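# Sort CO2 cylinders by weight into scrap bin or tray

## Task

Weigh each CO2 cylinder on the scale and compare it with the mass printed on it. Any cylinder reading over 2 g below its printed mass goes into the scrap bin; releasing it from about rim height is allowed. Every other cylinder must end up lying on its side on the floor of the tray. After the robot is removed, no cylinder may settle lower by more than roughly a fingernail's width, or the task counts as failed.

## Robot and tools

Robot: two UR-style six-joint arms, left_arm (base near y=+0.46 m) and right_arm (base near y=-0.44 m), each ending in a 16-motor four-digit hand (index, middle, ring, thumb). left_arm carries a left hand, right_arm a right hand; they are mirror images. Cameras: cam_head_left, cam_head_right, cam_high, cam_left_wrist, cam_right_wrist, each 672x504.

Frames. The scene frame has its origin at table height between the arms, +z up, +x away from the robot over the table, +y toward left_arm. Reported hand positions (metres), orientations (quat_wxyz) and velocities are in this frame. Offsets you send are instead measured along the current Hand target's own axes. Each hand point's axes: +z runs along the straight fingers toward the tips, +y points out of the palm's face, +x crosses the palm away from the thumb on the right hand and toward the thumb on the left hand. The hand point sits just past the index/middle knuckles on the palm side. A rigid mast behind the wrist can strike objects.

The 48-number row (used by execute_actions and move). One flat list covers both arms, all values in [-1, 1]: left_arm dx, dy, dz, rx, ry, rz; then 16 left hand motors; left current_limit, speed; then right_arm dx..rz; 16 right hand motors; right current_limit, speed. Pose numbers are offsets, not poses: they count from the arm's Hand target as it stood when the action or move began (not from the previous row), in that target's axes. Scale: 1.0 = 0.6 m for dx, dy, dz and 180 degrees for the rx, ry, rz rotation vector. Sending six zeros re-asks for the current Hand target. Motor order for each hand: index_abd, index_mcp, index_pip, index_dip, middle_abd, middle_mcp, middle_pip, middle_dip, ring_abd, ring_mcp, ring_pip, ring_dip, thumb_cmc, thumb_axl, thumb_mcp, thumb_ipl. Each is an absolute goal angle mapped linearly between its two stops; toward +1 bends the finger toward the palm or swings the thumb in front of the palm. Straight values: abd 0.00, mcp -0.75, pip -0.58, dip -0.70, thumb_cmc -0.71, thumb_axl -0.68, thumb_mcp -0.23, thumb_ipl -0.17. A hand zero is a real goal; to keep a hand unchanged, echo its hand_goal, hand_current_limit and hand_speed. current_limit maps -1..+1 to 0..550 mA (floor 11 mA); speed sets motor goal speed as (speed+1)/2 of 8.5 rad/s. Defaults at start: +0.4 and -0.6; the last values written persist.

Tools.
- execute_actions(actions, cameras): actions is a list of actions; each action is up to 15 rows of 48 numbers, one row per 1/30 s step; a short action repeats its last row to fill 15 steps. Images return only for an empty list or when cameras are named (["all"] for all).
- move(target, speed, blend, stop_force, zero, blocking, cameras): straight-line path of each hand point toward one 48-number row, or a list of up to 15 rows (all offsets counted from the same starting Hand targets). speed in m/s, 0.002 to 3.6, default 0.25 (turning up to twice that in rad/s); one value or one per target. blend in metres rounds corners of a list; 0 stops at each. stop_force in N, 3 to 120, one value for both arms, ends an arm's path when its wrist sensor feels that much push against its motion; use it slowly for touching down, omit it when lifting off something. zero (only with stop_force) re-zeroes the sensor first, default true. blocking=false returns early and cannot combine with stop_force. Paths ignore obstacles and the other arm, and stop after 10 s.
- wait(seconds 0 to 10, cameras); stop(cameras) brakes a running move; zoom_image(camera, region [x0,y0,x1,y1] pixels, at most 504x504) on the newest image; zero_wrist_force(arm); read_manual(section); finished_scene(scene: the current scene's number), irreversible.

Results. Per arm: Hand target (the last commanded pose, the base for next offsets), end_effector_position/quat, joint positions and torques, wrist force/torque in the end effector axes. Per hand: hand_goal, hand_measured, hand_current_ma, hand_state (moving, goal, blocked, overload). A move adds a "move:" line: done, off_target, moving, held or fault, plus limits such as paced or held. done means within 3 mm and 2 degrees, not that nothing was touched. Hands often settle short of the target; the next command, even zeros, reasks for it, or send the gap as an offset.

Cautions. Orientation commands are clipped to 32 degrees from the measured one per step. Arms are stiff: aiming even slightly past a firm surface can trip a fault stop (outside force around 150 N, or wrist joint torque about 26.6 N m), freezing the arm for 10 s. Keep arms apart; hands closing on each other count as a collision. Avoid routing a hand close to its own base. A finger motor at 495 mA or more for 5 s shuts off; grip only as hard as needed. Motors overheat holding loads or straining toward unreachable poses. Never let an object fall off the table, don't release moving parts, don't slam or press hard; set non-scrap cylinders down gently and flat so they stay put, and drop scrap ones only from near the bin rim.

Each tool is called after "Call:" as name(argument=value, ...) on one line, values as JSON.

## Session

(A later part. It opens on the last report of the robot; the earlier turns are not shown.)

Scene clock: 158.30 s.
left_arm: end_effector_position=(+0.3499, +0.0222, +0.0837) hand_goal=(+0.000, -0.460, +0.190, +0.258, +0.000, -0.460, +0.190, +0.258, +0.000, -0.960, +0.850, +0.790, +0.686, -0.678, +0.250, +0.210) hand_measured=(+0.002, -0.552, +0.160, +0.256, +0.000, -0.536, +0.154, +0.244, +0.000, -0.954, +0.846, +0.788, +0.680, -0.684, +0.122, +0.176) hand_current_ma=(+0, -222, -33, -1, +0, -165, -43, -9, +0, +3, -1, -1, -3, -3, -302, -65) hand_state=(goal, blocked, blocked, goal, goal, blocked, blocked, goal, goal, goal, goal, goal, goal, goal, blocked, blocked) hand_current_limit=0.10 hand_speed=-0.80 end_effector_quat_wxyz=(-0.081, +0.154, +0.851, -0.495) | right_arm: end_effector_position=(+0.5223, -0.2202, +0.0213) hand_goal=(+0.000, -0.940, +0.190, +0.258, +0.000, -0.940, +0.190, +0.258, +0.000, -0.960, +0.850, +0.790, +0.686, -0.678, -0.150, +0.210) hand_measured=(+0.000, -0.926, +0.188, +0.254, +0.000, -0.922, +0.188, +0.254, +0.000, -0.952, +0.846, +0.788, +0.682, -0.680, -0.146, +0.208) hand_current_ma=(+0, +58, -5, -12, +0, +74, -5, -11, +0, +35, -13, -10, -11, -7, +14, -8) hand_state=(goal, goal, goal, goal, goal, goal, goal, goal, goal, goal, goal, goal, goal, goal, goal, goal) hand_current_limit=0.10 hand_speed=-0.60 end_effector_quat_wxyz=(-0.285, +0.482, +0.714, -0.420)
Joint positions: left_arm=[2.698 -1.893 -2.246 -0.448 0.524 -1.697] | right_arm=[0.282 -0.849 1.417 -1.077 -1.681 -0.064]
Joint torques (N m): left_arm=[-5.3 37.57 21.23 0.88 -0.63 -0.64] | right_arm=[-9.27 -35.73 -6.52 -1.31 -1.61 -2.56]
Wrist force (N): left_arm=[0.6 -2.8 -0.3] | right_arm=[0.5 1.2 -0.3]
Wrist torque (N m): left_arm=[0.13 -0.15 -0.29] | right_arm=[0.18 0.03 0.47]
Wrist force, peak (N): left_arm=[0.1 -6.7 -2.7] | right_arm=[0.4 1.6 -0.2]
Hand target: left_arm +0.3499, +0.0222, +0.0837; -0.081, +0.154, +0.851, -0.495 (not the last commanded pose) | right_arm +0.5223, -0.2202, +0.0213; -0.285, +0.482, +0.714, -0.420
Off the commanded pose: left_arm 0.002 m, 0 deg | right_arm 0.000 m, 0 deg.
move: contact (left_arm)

Call:
move(target=[[0,0,0,0,0,0,0,-0.78,0.19,0.259,0,-0.78,0.19,0.259,0,-0.959,0.85,0.79,0.6857,-0.678,-0.056,0.21,0.1,-0.9,0,0,0,0,0,0,0,-0.46,0.19,0.259,0,-0.46,0.19,0.259,0,-0.959,0.85,0.79,0.6857,-0.678,0.25,0.21,0.05,-0.8],[0,0,0,0,0,0,0,-0.89,0.19,0.259,0,-0.89,0.19,0.259,0,-0.959,0.85,0.79,0.6857,-0.678,-0.2,0.21,0.1,-0.7,0,0,0,0,0,0,0,-0.46,0.19,0.259,0,-0.46,0.19,0.259,0,-0.959,0.85,0.79,0.6857,-0.678,0.25,0.21,0.1,-0.8],[0,-0.06,-0.035,0,0,0,0,-0.89,0.19,0.259,0,-0.89,0.19,0.259,0,-0.959,0.85,0.79,0.6857,-0.678,-0.2,0.21,0.1,-0.7,0,-0.1155,-0.0667,0,0,0,0,-0.46,0.19,0.259,0,-0.46,0.19,0.259,0,-0.959,0.85,0.79,0.6857,-0.678,0.25,0.21,0.1,-0.8]], speed=0.12, cameras=["cam_head_left","cam_head_right","cam_high"])

Call:
zoom_image(camera="cam_head_left", region=[245, 330, 345, 430])

Call:
zoom_image(camera="cam_head_right", region=[245, 330, 345, 430])

Scene clock: 161.80 s.
left_arm: end_effector_position=(+0.3494, +0.0227, +0.1253) hand_goal=(+0.000, -0.890, +0.190, +0.258, +0.000, -0.890, +0.190, +0.258, +0.000, -0.960, +0.850, +0.790, +0.686, -0.678, -0.200, +0.210) hand_measured=(+0.002, -0.870, +0.188, +0.256, +0.000, -0.874, +0.188, +0.254, +0.000, -0.954, +0.846, +0.788, +0.682, -0.680, -0.196, +0.208) hand_current_ma=(+0, +19, +0, -1, +0, +14, -1, -1, +0, +3, -1, -1, -1, -1, +2, -1) hand_state=(goal, goal, goal, goal, goal, goal, goal, goal, goal, goal, goal, goal, goal, goal, goal, goal) hand_current_limit=0.10 hand_speed=-0.70 end_effector_quat_wxyz=(-0.081, +0.154, +0.851, -0.495) | right_arm: end_effector_position=(+0.5237, -0.2198, +0.1011) hand_goal=(+0.000, -0.460, +0.190, +0.258, +0.000, -0.460, +0.190, +0.258, +0.000, -0.960, +0.850, +0.790, +0.686, -0.678, +0.250, +0.210) hand_measured=(-0.002, -0.520, +0.162, +0.248, +0.000, -0.538, +0.170, +0.250, +0.000, -0.952, +0.846, +0.788, +0.684, -0.680, +0.098, +0.182) hand_current_ma=(-6, -281, -109, -41, +0, -302, -78, -29, +0, +35, -13, -10, -8, -5, -302, -152) hand_state=(goal, blocked, blocked, goal, goal, blocked, goal, goal, goal, goal, goal, goal, goal, goal, blocked, blocked) hand_current_limit=0.10 hand_speed=-0.80 end_effector_quat_wxyz=(-0.285, +0.482, +0.714, -0.420)
Joint positions: left_arm=[2.699 -1.792 -2.218 -0.578 0.524 -1.696] | right_arm=[0.283 -0.936 1.339 -0.912 -1.681 -0.064]
Joint torques (N m): left_arm=[6.06 35.45 23.08 0.97 -2.77 3.17] | right_arm=[9.21 -59.71 -28.45 2.54 0.73 -0.47]
Wrist force (N): left_arm=[0.8 -3.0 -1.2] | right_arm=[0.3 2.9 0.5]
Wrist torque (N m): left_arm=[0.17 -0.19 -0.39] | right_arm=[0.24 0.05 0.47]
Wrist force, peak (N): left_arm=[0.7 -3.6 -1.3] | right_arm=[-0.1 -4.5 -3.6]
Hand target: left_arm +0.3494, +0.0227, +0.1253; -0.081, +0.154, +0.851, -0.495 | right_arm +0.5237, -0.2198, +0.1013; -0.285, +0.482, +0.714, -0.420
Off the commanded pose: left_arm 0.000 m, 0 deg | right_arm 0.000 m, 0 deg.
move: done
Images, in order (width x height): cam_head_left 672x504, cam_head_right 672x504, cam_high 672x504.

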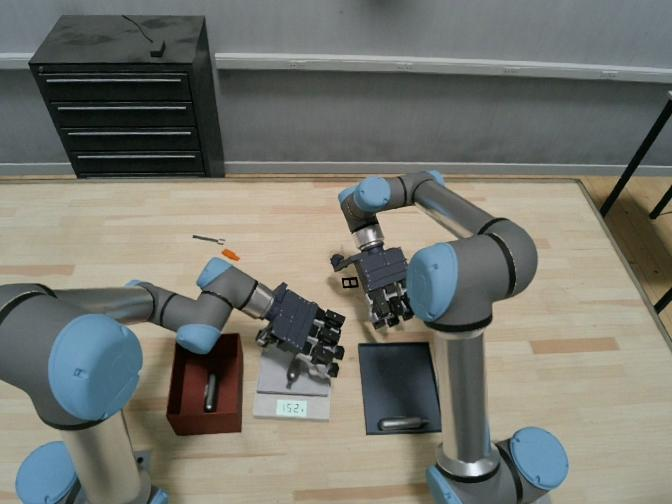

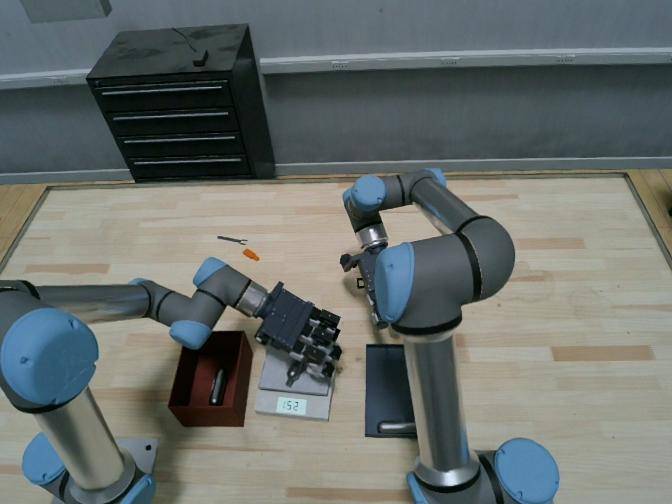

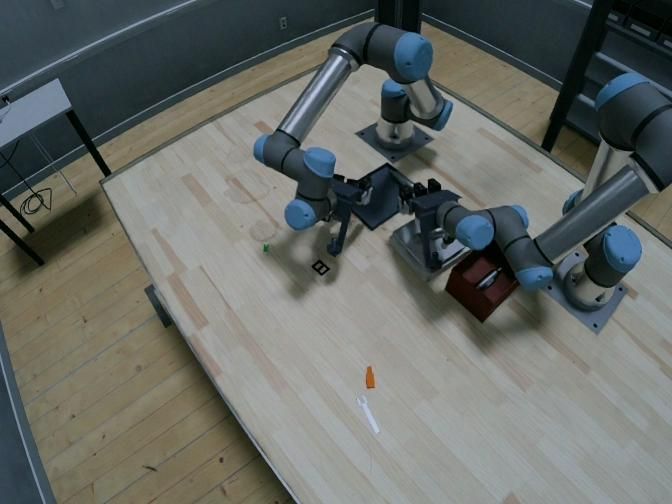

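Scaled by 5.040 from the camera's 672x504 image, which has a finer 960x720 frame.

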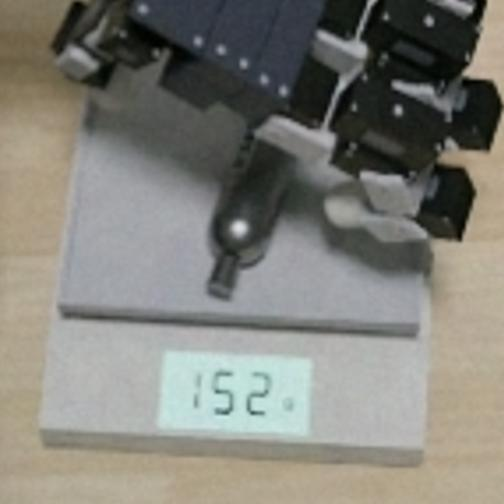

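Scaled by 5.040 from the camera's 672x504 image, which has a finer 960x720 frame.

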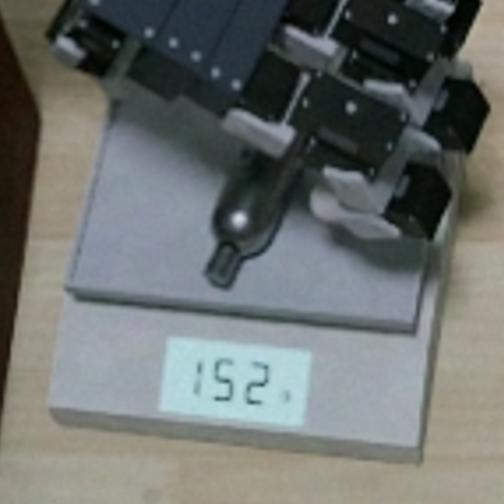

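Call:
wait(seconds=0.05, cameras=["cam_left_wrist","cam_right_wrist"])

Call:
zoom_image(camera="cam_left_wrist", region=[100, 0, 350, 188])

Call:
zoom_image(camera="cam_right_wrist", region=[440, 0, 672, 160])

Scene clock: 162.23 s.
left_arm: end_effector_position=(+0.3494, +0.0227, +0.1253) hand_goal=(+0.000, -0.890, +0.190, +0.258, +0.000, -0.890, +0.190, +0.258, +0.000, -0.960, +0.850, +0.790, +0.686, -0.678, -0.200, +0.210) hand_measured=(+0.002, -0.870, +0.188, +0.256, +0.000, -0.874, +0.188, +0.254, +0.000, -0.954, +0.846, +0.788, +0.682, -0.680, -0.196, +0.208) hand_current_ma=(+0, +19, +0, -1, +0, +14, -1, -1, +0, +3, -1, -1, -1, -1, +2, -1) hand_state=(goal, goal, goal, goal, goal, goal, goal, goal, goal, goal, goal, goal, goal, goal, goal, goal) hand_current_limit=0.10 hand_speed=-0.70 end_effector_quat_wxyz=(-0.081, +0.154, +0.851, -0.495) | right_arm: end_effector_position=(+0.5237, -0.2198, +0.1013) hand_goal=(+0.000, -0.460, +0.190, +0.258, +0.000, -0.460, +0.190, +0.258, +0.000, -0.960, +0.850, +0.790, +0.686, -0.678, +0.250, +0.210) hand_measured=(-0.002, -0.520, +0.162, +0.248, +0.000, -0.538, +0.170, +0.250, +0.000, -0.952, +0.846, +0.788, +0.684, -0.680, +0.098, +0.182) hand_current_ma=(-6, -281, -109, -41, +0, -302, -78, -29, +0, +35, -13, -10, -9, -5, -302, -152) hand_state=(goal, blocked, blocked, goal, goal, blocked, goal, goal, goal, goal, goal, goal, goal, goal, blocked, blocked) hand_current_limit=0.10 hand_speed=-0.80 end_effector_quat_wxyz=(-0.285, +0.482, +0.714, -0.420)
Joint positions: left_arm=[2.699 -1.792 -2.218 -0.579 0.524 -1.695] | right_arm=[0.283 -0.936 1.339 -0.912 -1.681 -0.064]
Joint torques (N m): left_arm=[6.59 34.37 23.69 0.74 -2.79 3.17] | right_arm=[8.43 -59.65 -28.65 2.22 0.49 1.74]
Wrist force (N): left_arm=[0.8 -2.9 -0.9] | right_arm=[0.3 3.2 0.6]
Wrist torque (N m): left_arm=[0.15 -0.18 -0.39] | right_arm=[0.26 0.06 0.47]
Wrist force, peak (N): left_arm=[0.7 -3.3 -1.0] | right_arm=[0.1 3.3 0.7]
Hand target: left_arm +0.3494, +0.0227, +0.1253; -0.081, +0.154, +0.851, -0.495 | right_arm +0.5237, -0.2198, +0.1013; -0.285, +0.482, +0.714, -0.420
Off the commanded pose: left_arm 0.000 m, 0 deg | right_arm 0.000 m, 0 deg.
wait: 0.07 s; at rest from the start
camera_calibration:
cam_left_wrist: T_world_to_cam=[[0.585813, -0.59997, 0.544848, -0.282568], [-0.29498, 0.468324, 0.832862, -0.0566529], [-0.754857, -0.648621, 0.0973709, 0.393071], [0, 0, 0, 1]] pos_world=[0.445533, 0.111954, 0.162867]
cam_right_wrist: T_world_to_cam=[[0.585419, -0.627133, -0.513798, -0.357772], [0.461494, -0.263278, 0.847177, -0.428], [-0.666564, -0.733068, 0.13529, 0.299585], [0, 0, 0, 1]] pos_world=[0.606659, -0.117437, 0.138238]
Images, in order (width x height): cam_left_wrist 672x504, cam_right_wrist 672x504.

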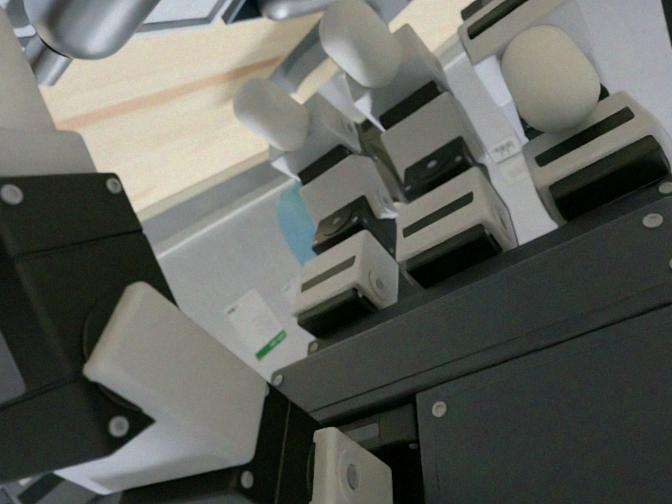

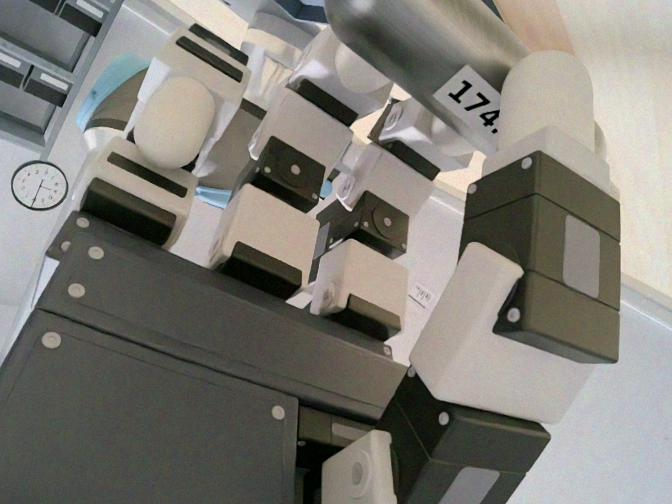

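Scaled by 2.016 from the camera's 672x504 image, which has a finer 960x720 frame.

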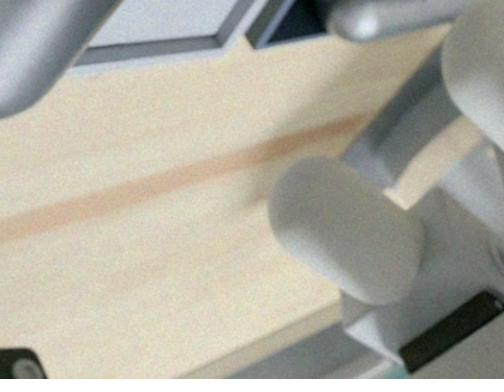

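Scaled by 2.172 from the camera's 672x504 image, which has a finer 960x720 frame.

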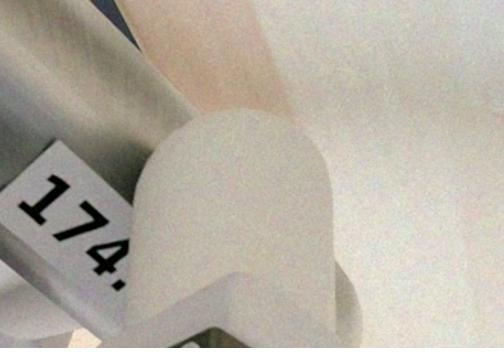

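Call:
move(target=[[0,0.0362,-0.2293,0,0,0,0,-0.89,0.19,0.259,0,-0.89,0.19,0.259,0,-0.959,0.85,0.79,0.6857,-0.678,-0.2,0.21,0.1,-0.7,0,0,0,0,0,0,0,-0.46,0.19,0.259,0,-0.46,0.19,0.259,0,-0.959,0.85,0.79,0.6857,-0.678,0.25,0.21,0.1,-0.8]], speed=0.3, cameras=["cam_left_wrist"])

Call:
zoom_image(camera="cam_left_wrist", region=[60, 0, 310, 188])

Scene clock: 164.50 s.
left_arm: end_effector_position=(+0.3933, +0.1453, +0.1748) hand_goal=(+0.000, -0.890, +0.190, +0.258, +0.000, -0.890, +0.190, +0.258, +0.000, -0.960, +0.850, +0.790, +0.686, -0.678, -0.200, +0.210) hand_measured=(+0.002, -0.870, +0.188, +0.256, +0.000, -0.874, +0.188, +0.254, +0.000, -0.954, +0.846, +0.788, +0.682, -0.680, -0.196, +0.208) hand_current_ma=(+0, +18, +0, -1, +0, +14, +0, -1, +0, +3, -1, -1, -1, -1, +2, -1) hand_state=(goal, goal, goal, goal, goal, goal, goal, goal, goal, goal, goal, goal, goal, goal, goal, goal) hand_current_limit=0.10 hand_speed=-0.70 end_effector_quat_wxyz=(-0.081, +0.154, +0.851, -0.495) | right_arm: end_effector_position=(+0.5237, -0.2198, +0.1013) hand_goal=(+0.000, -0.460, +0.190, +0.258, +0.000, -0.460, +0.190, +0.258, +0.000, -0.960, +0.850, +0.790, +0.686, -0.678, +0.250, +0.210) hand_measured=(-0.002, -0.520, +0.162, +0.248, +0.000, -0.538, +0.170, +0.250, +0.000, -0.952, +0.846, +0.788, +0.684, -0.680, +0.098, +0.182) hand_current_ma=(-6, -281, -109, -41, +0, -302, -78, -29, +0, +35, -13, -10, -9, -5, -302, -152) hand_state=(goal, blocked, blocked, goal, goal, blocked, goal, goal, goal, goal, goal, goal, goal, goal, blocked, blocked) hand_current_limit=0.10 hand_speed=-0.80 end_effector_quat_wxyz=(-0.285, +0.482, +0.714, -0.420)
Joint positions: left_arm=[3.001 -1.553 -2.156 -1.385 0.564 -1.11] | right_arm=[0.283 -0.936 1.339 -0.912 -1.681 -0.064]
Joint torques (N m): left_arm=[6.99 13.02 26.34 0.22 -0.17 3.52] | right_arm=[9.88 -57.21 -29.4 2.27 -0.97 2.77]
Wrist force (N): left_arm=[0.8 -3.4 -1.3] | right_arm=[0.2 3.3 0.6]
Wrist torque (N m): left_arm=[0.13 -0.19 -0.37] | right_arm=[0.27 0.07 0.46]
Wrist force, peak (N): left_arm=[0.8 -3.1 -2.1] | right_arm=[0.1 3.3 0.8]
Hand target: left_arm +0.3933, +0.1453, +0.1748; -0.081, +0.154, +0.851, -0.495 | right_arm +0.5237, -0.2198, +0.1013; -0.285, +0.482, +0.714, -0.420
Off the commanded pose: left_arm 0.000 m, 0 deg | right_arm 0.000 m, 0 deg.
move: done
camera_calibration:
cam_left_wrist: T_world_to_cam=[[0.585862, -0.599929, 0.54484, -0.261676], [-0.2951, 0.468219, 0.832879, -0.142183], [-0.754773, -0.648734, 0.097273, 0.500926], [0, 0, 0, 1]] pos_world=[0.489433, 0.234554, 0.212267]
Images, in order (width x height): cam_left_wrist 672x504.

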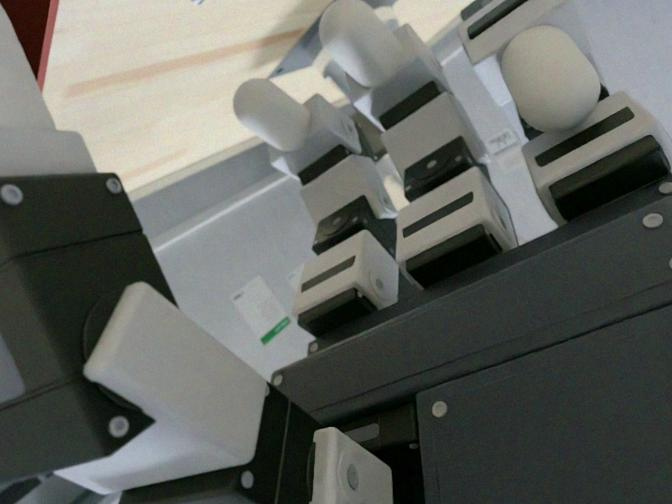

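Scaled by 2.016 from the camera's 672x504 image, which has a finer 960x720 frame.

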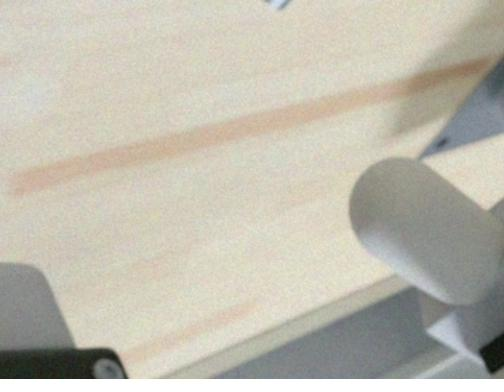

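Call:
move(target=[[0,0.1138,-0.0305,0,0,0,0,-0.89,0.19,0.259,0,-0.89,0.19,0.259,0,-0.959,0.85,0.79,0.6857,-0.678,-0.2,0.21,0.1,-0.7,0,0,0,0,0,0,0,-0.46,0.19,0.259,0,-0.46,0.19,0.259,0,-0.959,0.85,0.79,0.6857,-0.678,0.25,0.21,0.1,-0.8]], speed=0.3, cameras=["cam_left_wrist","cam_head_left"])

Call:
zoom_image(camera="cam_left_wrist", region=[140, 0, 360, 165])

Call:
zoom_image(camera="cam_head_left", region=[250, 320, 340, 390])

Scene clock: 166.27 s.
left_arm: end_effector_position=(+0.4110, +0.1917, +0.1246) hand_goal=(+0.000, -0.890, +0.190, +0.258, +0.000, -0.890, +0.190, +0.258, +0.000, -0.960, +0.850, +0.790, +0.686, -0.678, -0.200, +0.210) hand_measured=(+0.002, -0.912, +0.180, +0.258, +0.000, -0.874, +0.188, +0.254, +0.000, -0.954, +0.846, +0.788, +0.682, -0.680, -0.196, +0.208) hand_current_ma=(+0, -21, -6, +0, +0, +13, +0, -1, +0, +3, -1, -1, -1, -1, +2, -1) hand_state=(goal, blocked, goal, goal, goal, goal, goal, goal, goal, goal, goal, goal, goal, goal, goal, goal) hand_current_limit=0.10 hand_speed=-0.70 end_effector_quat_wxyz=(-0.081, +0.154, +0.851, -0.495) | right_arm: end_effector_position=(+0.5237, -0.2198, +0.1013) hand_goal=(+0.000, -0.460, +0.190, +0.258, +0.000, -0.460, +0.190, +0.258, +0.000, -0.960, +0.850, +0.790, +0.686, -0.678, +0.250, +0.210) hand_measured=(-0.002, -0.520, +0.162, +0.248, +0.000, -0.538, +0.170, +0.250, +0.000, -0.952, +0.846, +0.788, +0.684, -0.680, +0.098, +0.182) hand_current_ma=(-6, -281, -109, -41, +0, -302, -78, -29, +0, +35, -13, -10, -9, -5, -302, -152) hand_state=(goal, blocked, blocked, goal, goal, blocked, goal, goal, goal, goal, goal, goal, goal, goal, blocked, blocked) hand_current_limit=0.10 hand_speed=-0.80 end_effector_quat_wxyz=(-0.285, +0.482, +0.714, -0.420)
Joint positions: left_arm=[3.115 -1.63 -2.192 -1.426 0.615 -0.926] | right_arm=[0.283 -0.936 1.339 -0.912 -1.681 -0.064]
Joint torques (N m): left_arm=[8.45 12.12 25.16 -0.05 0.56 3.45] | right_arm=[9.21 -55.95 -28.37 2.28 -0.98 2.6]
Wrist force (N): left_arm=[0.3 -5.8 -0.2] | right_arm=[0.2 3.0 0.4]
Wrist torque (N m): left_arm=[0.15 -0.27 -0.43] | right_arm=[0.25 0.07 0.45]
Wrist force, peak (N): left_arm=[0.2 -6.0 -0.4] | right_arm=[-0.1 3.4 0.7]
Hand target: left_arm +0.4111, +0.1918, +0.1246; -0.081, +0.154, +0.851, -0.495 | right_arm +0.5237, -0.2198, +0.1013; -0.285, +0.482, +0.714, -0.420
Off the commanded pose: left_arm 0.000 m, 0 deg | right_arm 0.000 m, 0 deg.
move: done
camera_calibration:
cam_left_wrist: T_world_to_cam=[[0.585905, -0.600015, 0.544699, -0.216827], [-0.294815, 0.468276, 0.832948, -0.117178], [-0.754851, -0.648614, 0.097472, 0.549298], [0, 0, 0, 1]] pos_world=[0.507132, 0.281054, 0.162167]
Images, in order (width x height): cam_head_left 672x504, cam_left_wrist 672x504.

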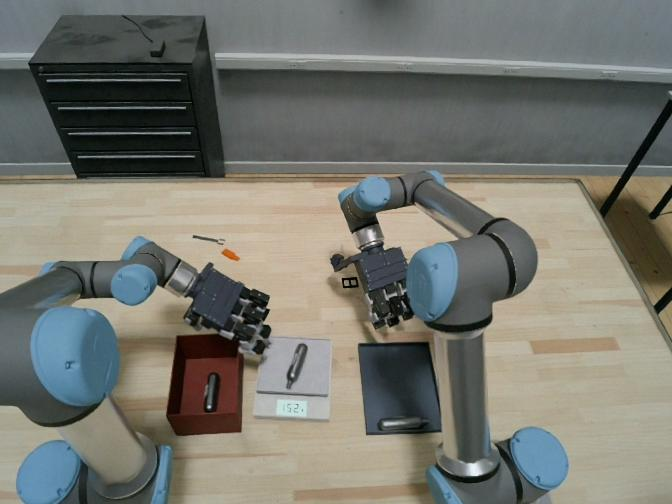

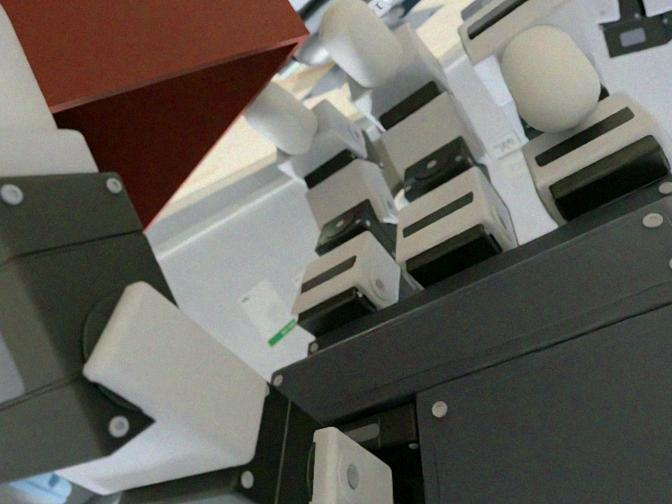

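Scaled by 2.291 from the camera's 672x504 image, which has a finer 960x720 frame.

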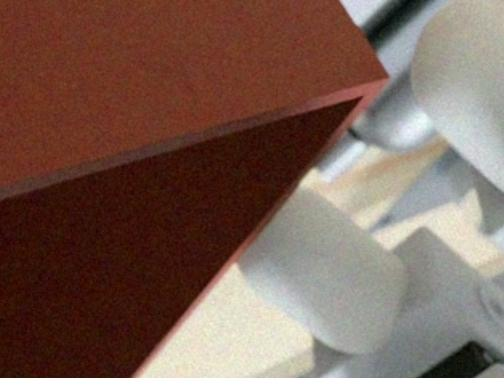

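Scaled by 5.600 from the camera's 672x504 image, which has a finer 960x720 frame.

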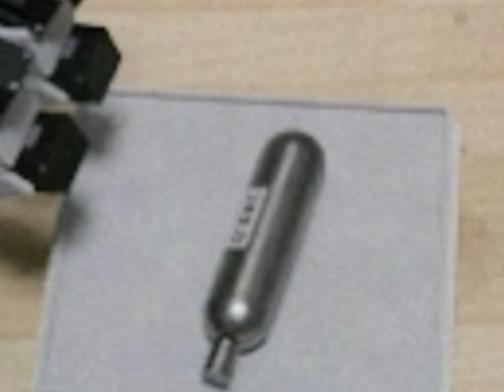

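Call:
move(target=[[0,-0.0866,-0.05,0,0,0,0,-0.89,0.19,0.259,0,-0.89,0.19,0.259,0,-0.959,0.85,0.79,0.6857,-0.678,-0.2,0.21,0.1,-0.7,0,0,0,0,0,0,0,-0.46,0.19,0.259,0,-0.46,0.19,0.259,0,-0.959,0.85,0.79,0.6857,-0.678,0.25,0.21,0.1,-0.8],[-0.11,-0.3527,0.0943,0,0,0.5,0,-0.89,0.19,0.259,0,-0.89,0.19,0.259,0,-0.959,0.85,0.79,-0.6,-0.678,-0.2,0.21,0.3,-0.4,0,0,0,0,0,0,0,-0.46,0.19,0.259,0,-0.46,0.19,0.259,0,-0.959,0.85,0.79,0.6857,-0.678,0.25,0.21,0.1,-0.8]], speed=[0.3,0.6], blend=[0.03,0], cameras=["cam_left_wrist","cam_head_left"])

Scene clock: 170.33 s.
left_arm: end_effector_position=(+0.4180, +0.0252, +0.2812) hand_goal=(+0.000, -0.890, +0.190, +0.258, +0.000, -0.890, +0.190, +0.258, +0.000, -0.960, +0.850, +0.790, -0.600, -0.678, -0.200, +0.210) hand_measured=(+0.000, -0.886, +0.188, +0.256, +0.000, -0.888, +0.188, +0.254, +0.000, -0.956, +0.846, +0.788, -0.598, -0.680, -0.196, +0.208) hand_current_ma=(+0, +1, +0, -1, +0, +1, +0, -1, +0, +1, -1, -1, +0, -1, +2, +0) hand_state=(goal, goal, goal, goal, goal, goal, goal, goal, goal, goal, goal, goal, goal, goal, goal, goal) hand_current_limit=0.30 hand_speed=-0.40 end_effector_quat_wxyz=(+0.293, +0.711, +0.493, -0.407) | right_arm: end_effector_position=(+0.5237, -0.2198, +0.1013) hand_goal=(+0.000, -0.460, +0.190, +0.258, +0.000, -0.460, +0.190, +0.258, +0.000, -0.960, +0.850, +0.790, +0.686, -0.678, +0.250, +0.210) hand_measured=(-0.002, -0.520, +0.162, +0.248, +0.000, -0.538, +0.170, +0.250, +0.000, -0.952, +0.846, +0.788, +0.684, -0.680, +0.098, +0.182) hand_current_ma=(-6, -281, -109, -41, +0, -302, -78, -29, +0, +35, -13, -10, -9, -5, -302, -152) hand_state=(goal, blocked, blocked, goal, goal, blocked, goal, goal, goal, goal, goal, goal, goal, goal, blocked, blocked) hand_current_limit=0.10 hand_speed=-0.80 end_effector_quat_wxyz=(-0.285, +0.482, +0.714, -0.420)
Joint positions: left_arm=[2.836 -1.422 -2.199 -1.207 0.523 0.151] | right_arm=[0.283 -0.936 1.339 -0.912 -1.681 -0.064]
Joint torques (N m): left_arm=[-7.47 8.83 28.35 2.7 -2.99 3.19] | right_arm=[9.34 -51.9 -29.08 2.29 -1.08 2.55]
Wrist force (N): left_arm=[-0.8 -2.3 -0.4] | right_arm=[0.0 3.1 0.7]
Wrist torque (N m): left_arm=[-0.11 -0.21 -0.34] | right_arm=[0.24 0.09 0.44]
Wrist force, peak (N): left_arm=[0.8 -5.9 0.1] | right_arm=[0.1 3.3 0.9]
Hand target: left_arm +0.4180, +0.0252, +0.2812; +0.293, +0.711, +0.493, -0.407 | right_arm +0.5237, -0.2198, +0.1013; -0.285, +0.482, +0.714, -0.420
Off the commanded pose: left_arm 0.000 m, 0 deg | right_arm 0.000 m, 0 deg.
move: done
camera_calibration:
cam_left_wrist: T_world_to_cam=[[-0.758188, -0.17393, 0.62841, 0.121449], [-0.242738, 0.969784, -0.0244527, 0.0391611], [-0.605169, -0.171079, -0.777497, 0.602713], [0, 0, 0, 1]] pos_world=[0.466331, 0.0862575, 0.393245]
Images, in order (width x height): cam_head_left 672x504, cam_left_wrist 672x504.

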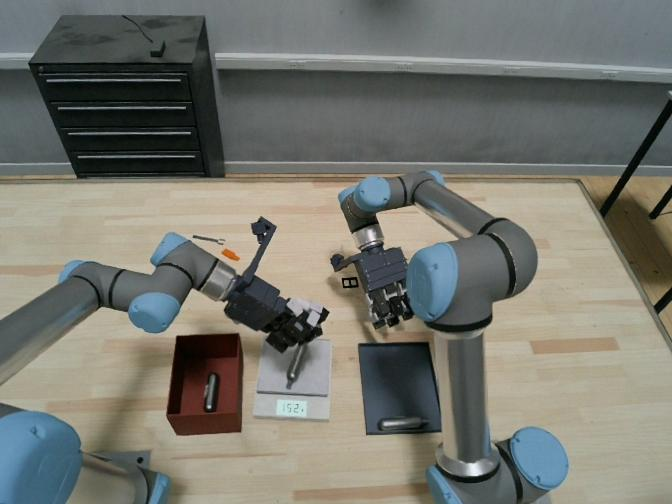

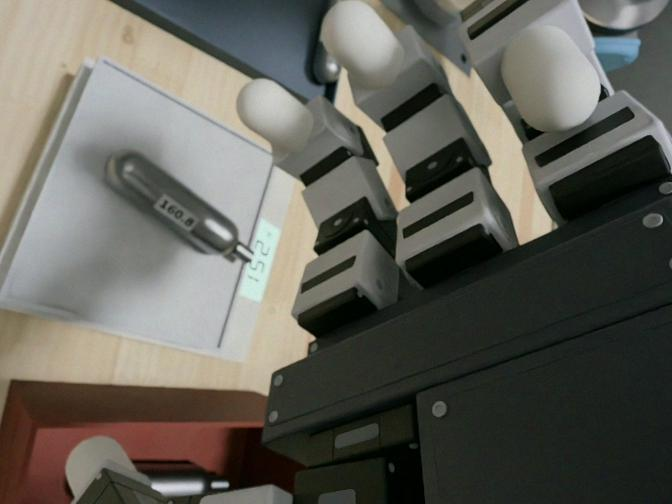

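Call:
zoom_image(camera="cam_left_wrist", region=[140, 170, 220, 250])

Scaled by 6.300 from the camera's 672x504 image, which has a finer 960x720 frame.

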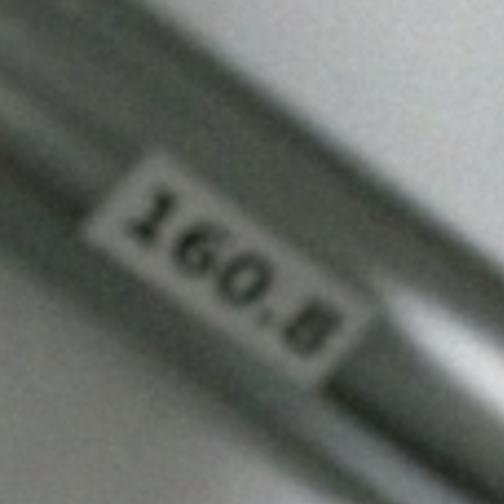

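Call:
move(target=[[0,0,0,0,0,0,0,-0.89,0.19,0.259,0,-0.89,0.19,0.259,0,-0.959,0.85,0.79,0.6857,-0.678,-0.2,0.21,0.3,-0.3,0,0,0,0,0,0,0,-0.46,0.19,0.259,0,-0.46,0.19,0.259,0,-0.959,0.85,0.79,0.6857,-0.678,0.25,0.21,0.1,-0.8],[0.1893,-0.1058,0.1594,0,0,-0.5,0,-0.89,0.19,0.259,0,-0.89,0.19,0.259,0,-0.959,0.85,0.79,0.6857,-0.678,-0.2,0.21,0.3,-0.3,0,0,0,0,0,0,0,-0.46,0.19,0.259,0,-0.46,0.19,0.259,0,-0.959,0.85,0.79,0.6857,-0.678,0.25,0.21,0.1,-0.8],[0.2633,-0.1058,0.2022,0,0,-0.5,0,-0.46,0.19,0.259,0,-0.46,0.19,0.259,0,-0.959,0.85,0.79,0.6857,-0.678,0.25,0.21,0.05,-0.8,0,0,0,0,0,0,0,-0.46,0.19,0.259,0,-0.46,0.19,0.259,0,-0.959,0.85,0.79,0.6857,-0.678,0.25,0.21,0.1,-0.8],[0.2633,-0.1058,0.2022,0,0,-0.5,0,-0.46,0.19,0.259,0,-0.46,0.19,0.259,0,-0.959,0.85,0.79,0.6857,-0.678,0.25,0.21,0.1,-0.8,0,0,0,0,0,0,0,-0.46,0.19,0.259,0,-0.46,0.19,0.259,0,-0.959,0.85,0.79,0.6857,-0.678,0.25,0.21,0.1,-0.8],[0.1388,-0.1058,0.1302,0,0,-0.5,0,-0.46,0.19,0.259,0,-0.46,0.19,0.259,0,-0.959,0.85,0.79,0.6857,-0.678,0.25,0.21,0.1,-0.8,0,0,0,0,0,0,0,-0.46,0.19,0.259,0,-0.46,0.19,0.259,0,-0.959,0.85,0.79,0.6857,-0.678,0.25,0.21,0.1,-0.8]], speed=[0.5,0.5,0.08,0.08,0.2])

Scene clock: 178.60 s.
left_arm: end_effector_position=(+0.3509, +0.0215, +0.1691) hand_goal=(+0.000, -0.460, +0.190, +0.258, +0.000, -0.460, +0.190, +0.258, +0.000, -0.960, +0.850, +0.790, +0.686, -0.678, +0.250, +0.210) hand_measured=(+0.000, -0.516, +0.172, +0.252, +0.000, -0.510, +0.170, +0.252, +0.000, -0.956, +0.846, +0.788, +0.680, -0.682, +0.080, +0.186) hand_current_ma=(+0, -99, -15, -2, +0, -81, -18, -2, +0, +2, -1, -1, -2, -2, -302, -36) hand_state=(goal, blocked, goal, goal, goal, blocked, blocked, goal, goal, goal, goal, goal, goal, goal, blocked, blocked) hand_current_limit=0.10 hand_speed=-0.80 end_effector_quat_wxyz=(-0.081, +0.154, +0.851, -0.495) | right_arm: end_effector_position=(+0.5237, -0.2198, +0.1013) hand_goal=(+0.000, -0.460, +0.190, +0.258, +0.000, -0.460, +0.190, +0.258, +0.000, -0.960, +0.850, +0.790, +0.686, -0.678, +0.250, +0.210) hand_measured=(-0.002, -0.520, +0.162, +0.248, +0.000, -0.538, +0.170, +0.250, +0.000, -0.952, +0.846, +0.788, +0.684, -0.680, +0.098, +0.182) hand_current_ma=(-6, -281, -109, -41, +0, -303, -78, -29, +0, +35, -13, -10, -9, -5, -302, -152) hand_state=(goal, blocked, blocked, goal, goal, blocked, goal, goal, goal, goal, goal, goal, goal, goal, blocked, blocked) hand_current_limit=0.10 hand_speed=-0.80 end_effector_quat_wxyz=(-0.285, +0.482, +0.714, -0.420)
Joint positions: left_arm=[2.697 -1.705 -2.169 -0.712 0.524 -1.698] | right_arm=[0.283 -0.936 1.339 -0.912 -1.681 -0.064]
Joint torques (N m): left_arm=[6.01 34.47 25.58 0.98 -3.16 3.1] | right_arm=[9.46 -43.69 -29.11 2.21 -1.07 2.66]
Wrist force (N): left_arm=[0.6 -1.5 -0.1] | right_arm=[0.1 3.1 0.4]
Wrist torque (N m): left_arm=[0.20 -0.15 -0.42] | right_arm=[0.27 0.08 0.46]
Wrist force, peak (N): left_arm=[1.0 -7.6 -0.6] | right_arm=[0.5 3.4 0.5]
Hand target: left_arm +0.3509, +0.0215, +0.1692; -0.081, +0.154, +0.851, -0.495 | right_arm +0.5237, -0.2198, +0.1013; -0.285, +0.482, +0.714, -0.420
Off the commanded pose: left_arm 0.000 m, 0 deg | right_arm 0.000 m, 0 deg.
move: done

Call:
move(target=[[0.1983,0.1408,-0.2439,0,0.1203,0.0694,0,-0.46,0.19,0.259,0,-0.46,0.19,0.259,0,-0.959,0.85,0.79,0.6857,-0.678,0.25,0.21,0.1,-0.8,0.225,-0.1398,-0.0536,0,0.3416,0.1972,0,-0.46,0.19,0.259,0,-0.46,0.19,0.259,0,-0.959,0.85,0.79,0.6857,-0.678,0.25,0.21,0.1,-0.8],[0.1983,0.1841,-0.2189,0,0.1203,0.0694,0,-0.89,0.19,0.259,0,-0.89,0.19,0.259,0,-0.959,0.85,0.79,0.6857,-0.678,-0.1,0.21,0.1,-0.6,0.4693,-0.128,0.0094,0,0.6832,0.3944,0,-0.46,0.19,0.259,0,-0.46,0.19,0.259,0,-0.959,0.85,0.79,0.6857,-0.678,0.25,0.21,0.1,-0.8],[0.1983,0.0975,-0.2689,0,0.1203,0.0694,0,-0.89,0.19,0.259,0,-0.89,0.19,0.259,0,-0.959,0.85,0.79,0.6857,-0.678,-0.1,0.21,0.1,-0.6,0.4693,-0.0342,0.0636,0,0.6832,0.3944,0,-0.46,0.19,0.259,0,-0.46,0.19,0.259,0,-0.959,0.85,0.79,0.6857,-0.678,0.25,0.21,0.1,-0.8]], speed=[0.4,0.4,0.2], blend=[0.02,0,0], cameras=["cam_head_left","cam_head_right","cam_high"])

Call:
zoom_image(camera="cam_head_left", region=[160, 330, 260, 440])

Scene clock: 185.50 s.
left_arm: end_effector_position=(+0.2967, +0.2213, +0.1965) hand_goal=(+0.000, -0.890, +0.190, +0.258, +0.000, -0.890, +0.190, +0.258, +0.000, -0.960, +0.850, +0.790, +0.686, -0.678, -0.100, +0.210) hand_measured=(+0.000, -0.870, +0.188, +0.254, +0.000, -0.874, +0.188, +0.254, +0.000, -0.956, +0.846, +0.788, +0.682, -0.680, -0.096, +0.208) hand_current_ma=(+0, +18, +0, -1, +0, +14, -1, -1, +0, +2, -1, -1, -1, -1, +1, -1) hand_state=(goal, goal, goal, goal, goal, goal, goal, goal, goal, goal, goal, goal, goal, goal, goal, goal) hand_current_limit=0.10 hand_speed=-0.60 end_effector_quat_wxyz=(-0.185, +0.336, +0.799, -0.463) | right_arm: end_effector_position=(+0.3787, +0.0254, +0.1013) hand_goal=(+0.000, -0.460, +0.190, +0.258, +0.000, -0.460, +0.190, +0.258, +0.000, -0.960, +0.850, +0.790, +0.686, -0.678, +0.250, +0.210) hand_measured=(-0.002, -0.516, +0.162, +0.248, +0.000, -0.528, +0.170, +0.250, +0.000, -0.952, +0.846, +0.788, +0.682, -0.680, +0.092, +0.182) hand_current_ma=(-6, -253, -109, -41, +2, -302, -79, -29, +0, +35, -12, -10, -14, -10, -302, -152) hand_state=(goal, blocked, blocked, goal, goal, blocked, blocked, goal, goal, goal, goal, goal, goal, goal, blocked, blocked) hand_current_limit=0.10 hand_speed=-0.80 end_effector_quat_wxyz=(-0.479, +0.839, -0.229, +0.123)
Joint positions: left_arm=[3.073 -1.403 -2.114 -2.055 0.878 -0.485] | right_arm=[0.568 -1.131 2.302 -3.713 -1.135 2.876]
Joint torques (N m): left_arm=[6.05 22.13 26.57 -1.44 0.48 3.25] | right_arm=[10.79 -19.59 -21.14 -4.71 -0.84 3.15]
Wrist force (N): left_arm=[0.7 -3.2 -1.2] | right_arm=[-0.1 2.9 0.5]
Wrist torque (N m): left_arm=[0.14 -0.17 -0.38] | right_arm=[0.24 0.09 0.27]
Wrist force, peak (N): left_arm=[0.7 -4.2 -1.7] | right_arm=[0.1 4.2 1.2]
Hand target: left_arm +0.2967, +0.2213, +0.1966; -0.185, +0.336, +0.799, -0.463 | right_arm +0.3788, +0.0254, +0.1013; -0.479, +0.839, -0.229, +0.123
Off the commanded pose: left_arm 0.000 m, 0 deg | right_arm 0.000 m, 0 deg.
move: done
Images, in order (width x height): cam_head_left 672x504, cam_head_right 672x504, cam_high 672x504.

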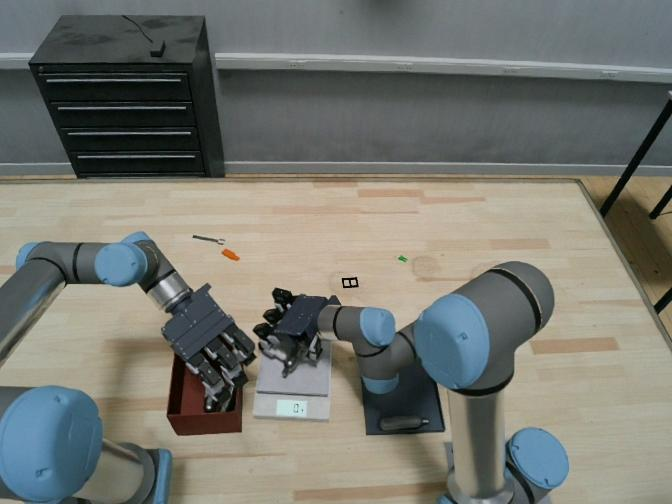

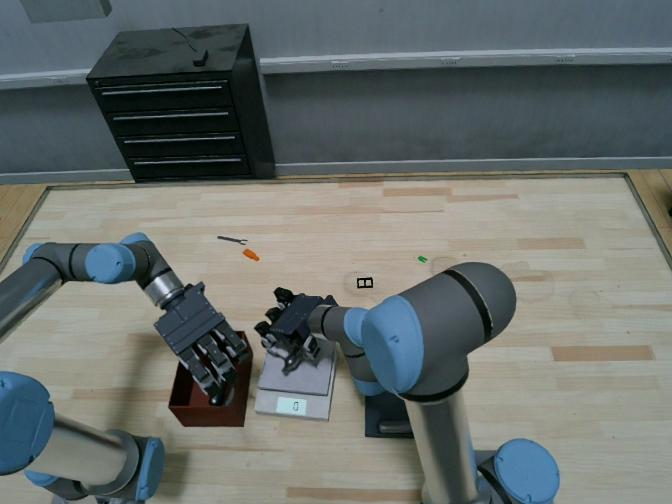

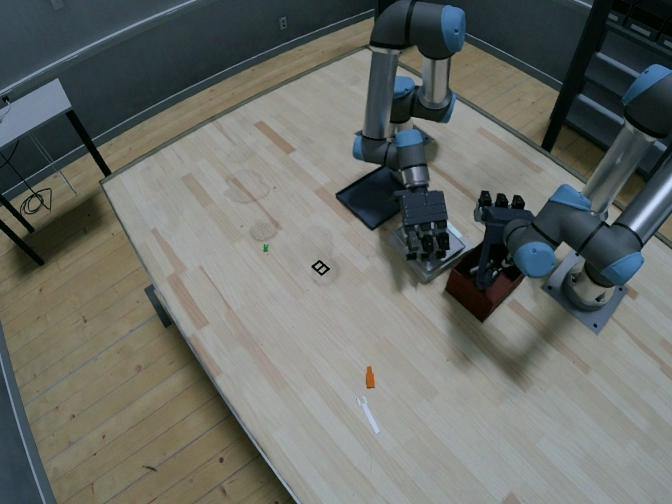

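Scaled by 4.582 from the camera's 672x504 image, which has a finer 960x720 frame.

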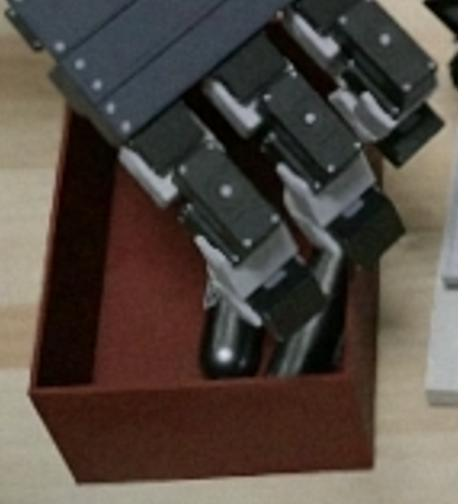

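Call:
move(target=[[0,0,0,0,0,0,0,-0.89,0.19,0.259,0,-0.89,0.19,0.259,0,-0.959,0.85,0.79,0.6857,-0.678,-0.1,0.21,0.1,-0.6,0,0.0307,0.0178,0,0,0,0,-0.46,0.19,0.259,0,-0.46,0.19,0.259,0,-0.959,0.85,0.79,0.6857,-0.678,0.25,0.21,0.1,-0.8]], speed=0.035, stop_force=3)

Call:
move(target=[[0,0,0,0,0,0,0,-0.89,0.19,0.259,0,-0.89,0.19,0.259,0,-0.959,0.85,0.79,0.6857,-0.678,-0.1,0.21,0.1,-0.6,0,0,0,0,0,0,0,-0.78,0.19,0.259,0,-0.78,0.19,0.259,0,-0.959,0.85,0.79,0.6857,-0.678,-0.056,0.21,0.1,-0.9],[0,0,0,0,0,0,0,-0.89,0.19,0.259,0,-0.89,0.19,0.259,0,-0.959,0.85,0.79,0.6857,-0.678,-0.1,0.21,0.1,-0.6,0,0,0,0,0,0,0,-0.89,0.19,0.259,0,-0.89,0.19,0.259,0,-0.959,0.85,0.79,0.6857,-0.678,-0.2,0.21,0.1,-0.7],[0,0,0,0,0,0,0,-0.89,0.19,0.259,0,-0.89,0.19,0.259,0,-0.959,0.85,0.79,0.6857,-0.678,-0.1,0.21,0.1,-0.6,0,-0.06,-0.035,0,0,0,0,-0.89,0.19,0.259,0,-0.89,0.19,0.259,0,-0.959,0.85,0.79,0.6857,-0.678,-0.2,0.21,0.1,-0.7]], speed=0.1, cameras=["cam_head_left","cam_head_right"])

Call:
zoom_image(camera="cam_head_left", region=[245, 330, 345, 430])

Call:
zoom_image(camera="cam_head_right", region=[245, 330, 345, 430])

Scene clock: 187.97 s.
left_arm: end_effector_position=(+0.2967, +0.2213, +0.1966) hand_goal=(+0.000, -0.890, +0.190, +0.258, +0.000, -0.890, +0.190, +0.258, +0.000, -0.960, +0.850, +0.790, +0.686, -0.678, -0.100, +0.210) hand_measured=(+0.000, -0.870, +0.188, +0.254, +0.000, -0.874, +0.188, +0.254, +0.000, -0.956, +0.846, +0.788, +0.682, -0.680, -0.096, +0.208) hand_current_ma=(+0, +18, +0, -1, +0, +14, -1, -1, +0, +2, -1, -1, -1, -1, +1, -1) hand_state=(goal, goal, goal, goal, goal, goal, goal, goal, goal, goal, goal, goal, goal, goal, goal, goal) hand_current_limit=0.10 hand_speed=-0.60 end_effector_quat_wxyz=(-0.185, +0.336, +0.799, -0.463) | right_arm: end_effector_position=(+0.3784, +0.0253, +0.0852) hand_goal=(+0.000, -0.460, +0.190, +0.258, +0.000, -0.460, +0.190, +0.258, +0.000, -0.960, +0.850, +0.790, +0.686, -0.678, +0.250, +0.210) hand_measured=(-0.002, -0.516, +0.162, +0.250, +0.000, -0.526, +0.170, +0.252, +0.000, -0.952, +0.846, +0.788, +0.680, -0.682, +0.092, +0.182) hand_current_ma=(-6, -253, -113, -31, +2, -303, -78, -22, +0, +35, -12, -10, -21, -15, -302, -152) hand_state=(goal, blocked, blocked, goal, goal, blocked, goal, goal, goal, goal, goal, goal, goal, goal, blocked, blocked) hand_current_limit=0.10 hand_speed=-0.80 end_effector_quat_wxyz=(-0.479, +0.839, -0.229, +0.123)
Joint positions: left_arm=[3.073 -1.403 -2.113 -2.056 0.878 -0.485] | right_arm=[0.568 -1.084 2.305 -3.763 -1.136 2.876]
Joint torques (N m): left_arm=[7.09 20.65 27.19 -1.4 0.49 3.1] | right_arm=[1.51 -43.5 -21.13 -1.03 0.44 1.33]
Wrist force (N): left_arm=[0.9 -3.3 -1.2] | right_arm=[0.2 3.1 0.6]
Wrist torque (N m): left_arm=[0.14 -0.20 -0.37] | right_arm=[0.26 0.06 0.29]
Wrist force, peak (N): left_arm=[0.8 -3.6 -1.2] | right_arm=[-0.6 -3.6 -3.1]
Hand target: left_arm +0.2967, +0.2213, +0.1966; -0.185, +0.336, +0.799, -0.463 | right_arm +0.3784, +0.0253, +0.0852; -0.479, +0.839, -0.229, +0.123 (not the last commanded pose)
Off the commanded pose: left_arm 0.000 m, 0 deg | right_arm 0.005 m, 0 deg.
move: contact (right_arm)

Scene clock: 190.77 s.
left_arm: end_effector_position=(+0.2967, +0.2213, +0.1966) hand_goal=(+0.000, -0.890, +0.190, +0.258, +0.000, -0.890, +0.190, +0.258, +0.000, -0.960, +0.850, +0.790, +0.686, -0.678, -0.100, +0.210) hand_measured=(+0.000, -0.870, +0.188, +0.254, +0.000, -0.874, +0.188, +0.254, +0.000, -0.956, +0.846, +0.788, +0.682, -0.680, -0.096, +0.208) hand_current_ma=(+0, +18, +0, -1, +0, +14, -1, -1, +0, +2, -1, -1, -1, -1, +1, -1) hand_state=(goal, goal, goal, goal, goal, goal, goal, goal, goal, goal, goal, goal, goal, goal, goal, goal) hand_current_limit=0.10 hand_speed=-0.60 end_effector_quat_wxyz=(-0.185, +0.336, +0.799, -0.463) | right_arm: end_effector_position=(+0.3791, +0.0254, +0.1268) hand_goal=(+0.000, -0.890, +0.190, +0.258, +0.000, -0.890, +0.190, +0.258, +0.000, -0.960, +0.850, +0.790, +0.686, -0.678, -0.200, +0.210) hand_measured=(-0.002, -0.874, +0.188, +0.254, +0.000, -0.870, +0.188, +0.254, +0.000, -0.952, +0.846, +0.788, +0.682, -0.680, -0.196, +0.208) hand_current_ma=(-6, +63, -7, -12, +2, +80, -6, -11, +0, +35, -12, -10, -13, -9, +18, -9) hand_state=(goal, goal, goal, goal, goal, goal, goal, goal, goal, goal, goal, goal, goal, goal, goal, goal) hand_current_limit=0.10 hand_speed=-0.70 end_effector_quat_wxyz=(-0.479, +0.839, -0.229, +0.123)
Joint positions: left_arm=[3.073 -1.403 -2.113 -2.056 0.878 -0.485] | right_arm=[0.567 -1.204 2.294 -3.632 -1.135 2.875]
Joint torques (N m): left_arm=[6.61 19.89 26.52 -1.29 0.46 3.14] | right_arm=[-11.52 -40.1 -21.9 -0.95 2.07 -2.54]
Wrist force (N): left_arm=[0.8 -3.1 -1.2] | right_arm=[0.0 1.2 -0.4]
Wrist torque (N m): left_arm=[0.16 -0.18 -0.38] | right_arm=[0.20 0.09 0.37]
Wrist force, peak (N): left_arm=[0.6 -3.6 -1.6] | right_arm=[0.1 3.1 0.6]
Hand target: left_arm +0.2967, +0.2213, +0.1966; -0.185, +0.336, +0.799, -0.463 | right_arm +0.3791, +0.0254, +0.1268; -0.479, +0.839, -0.229, +0.123
Off the commanded pose: left_arm 0.000 m, 0 deg | right_arm 0.000 m, 0 deg.
move: done
Images, in order (width x height): cam_head_left 672x504, cam_head_right 672x504.

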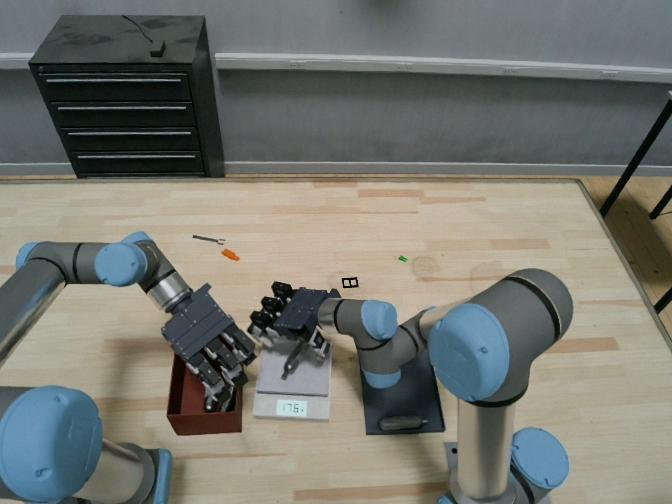

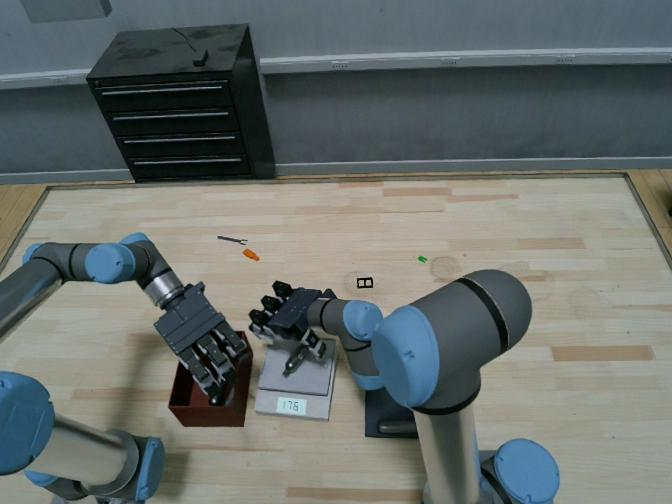

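Scaled by 5.040 from the camera's 672x504 image, which has a finer 960x720 frame.

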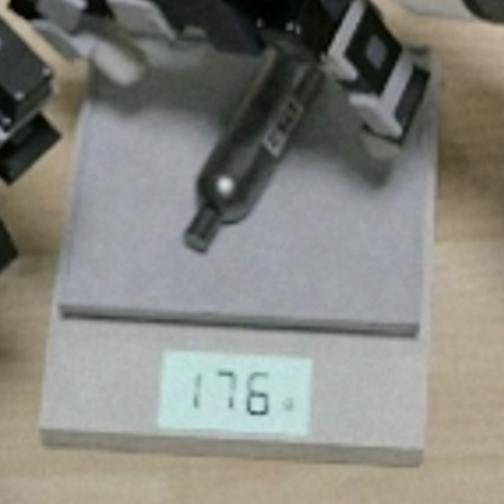

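Scaled by 5.040 from the camera's 672x504 image, which has a finer 960x720 frame.

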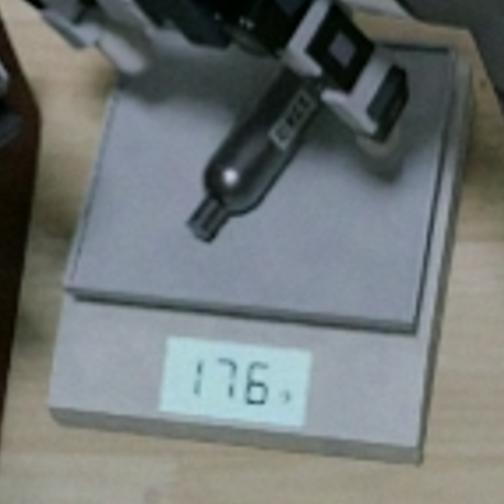

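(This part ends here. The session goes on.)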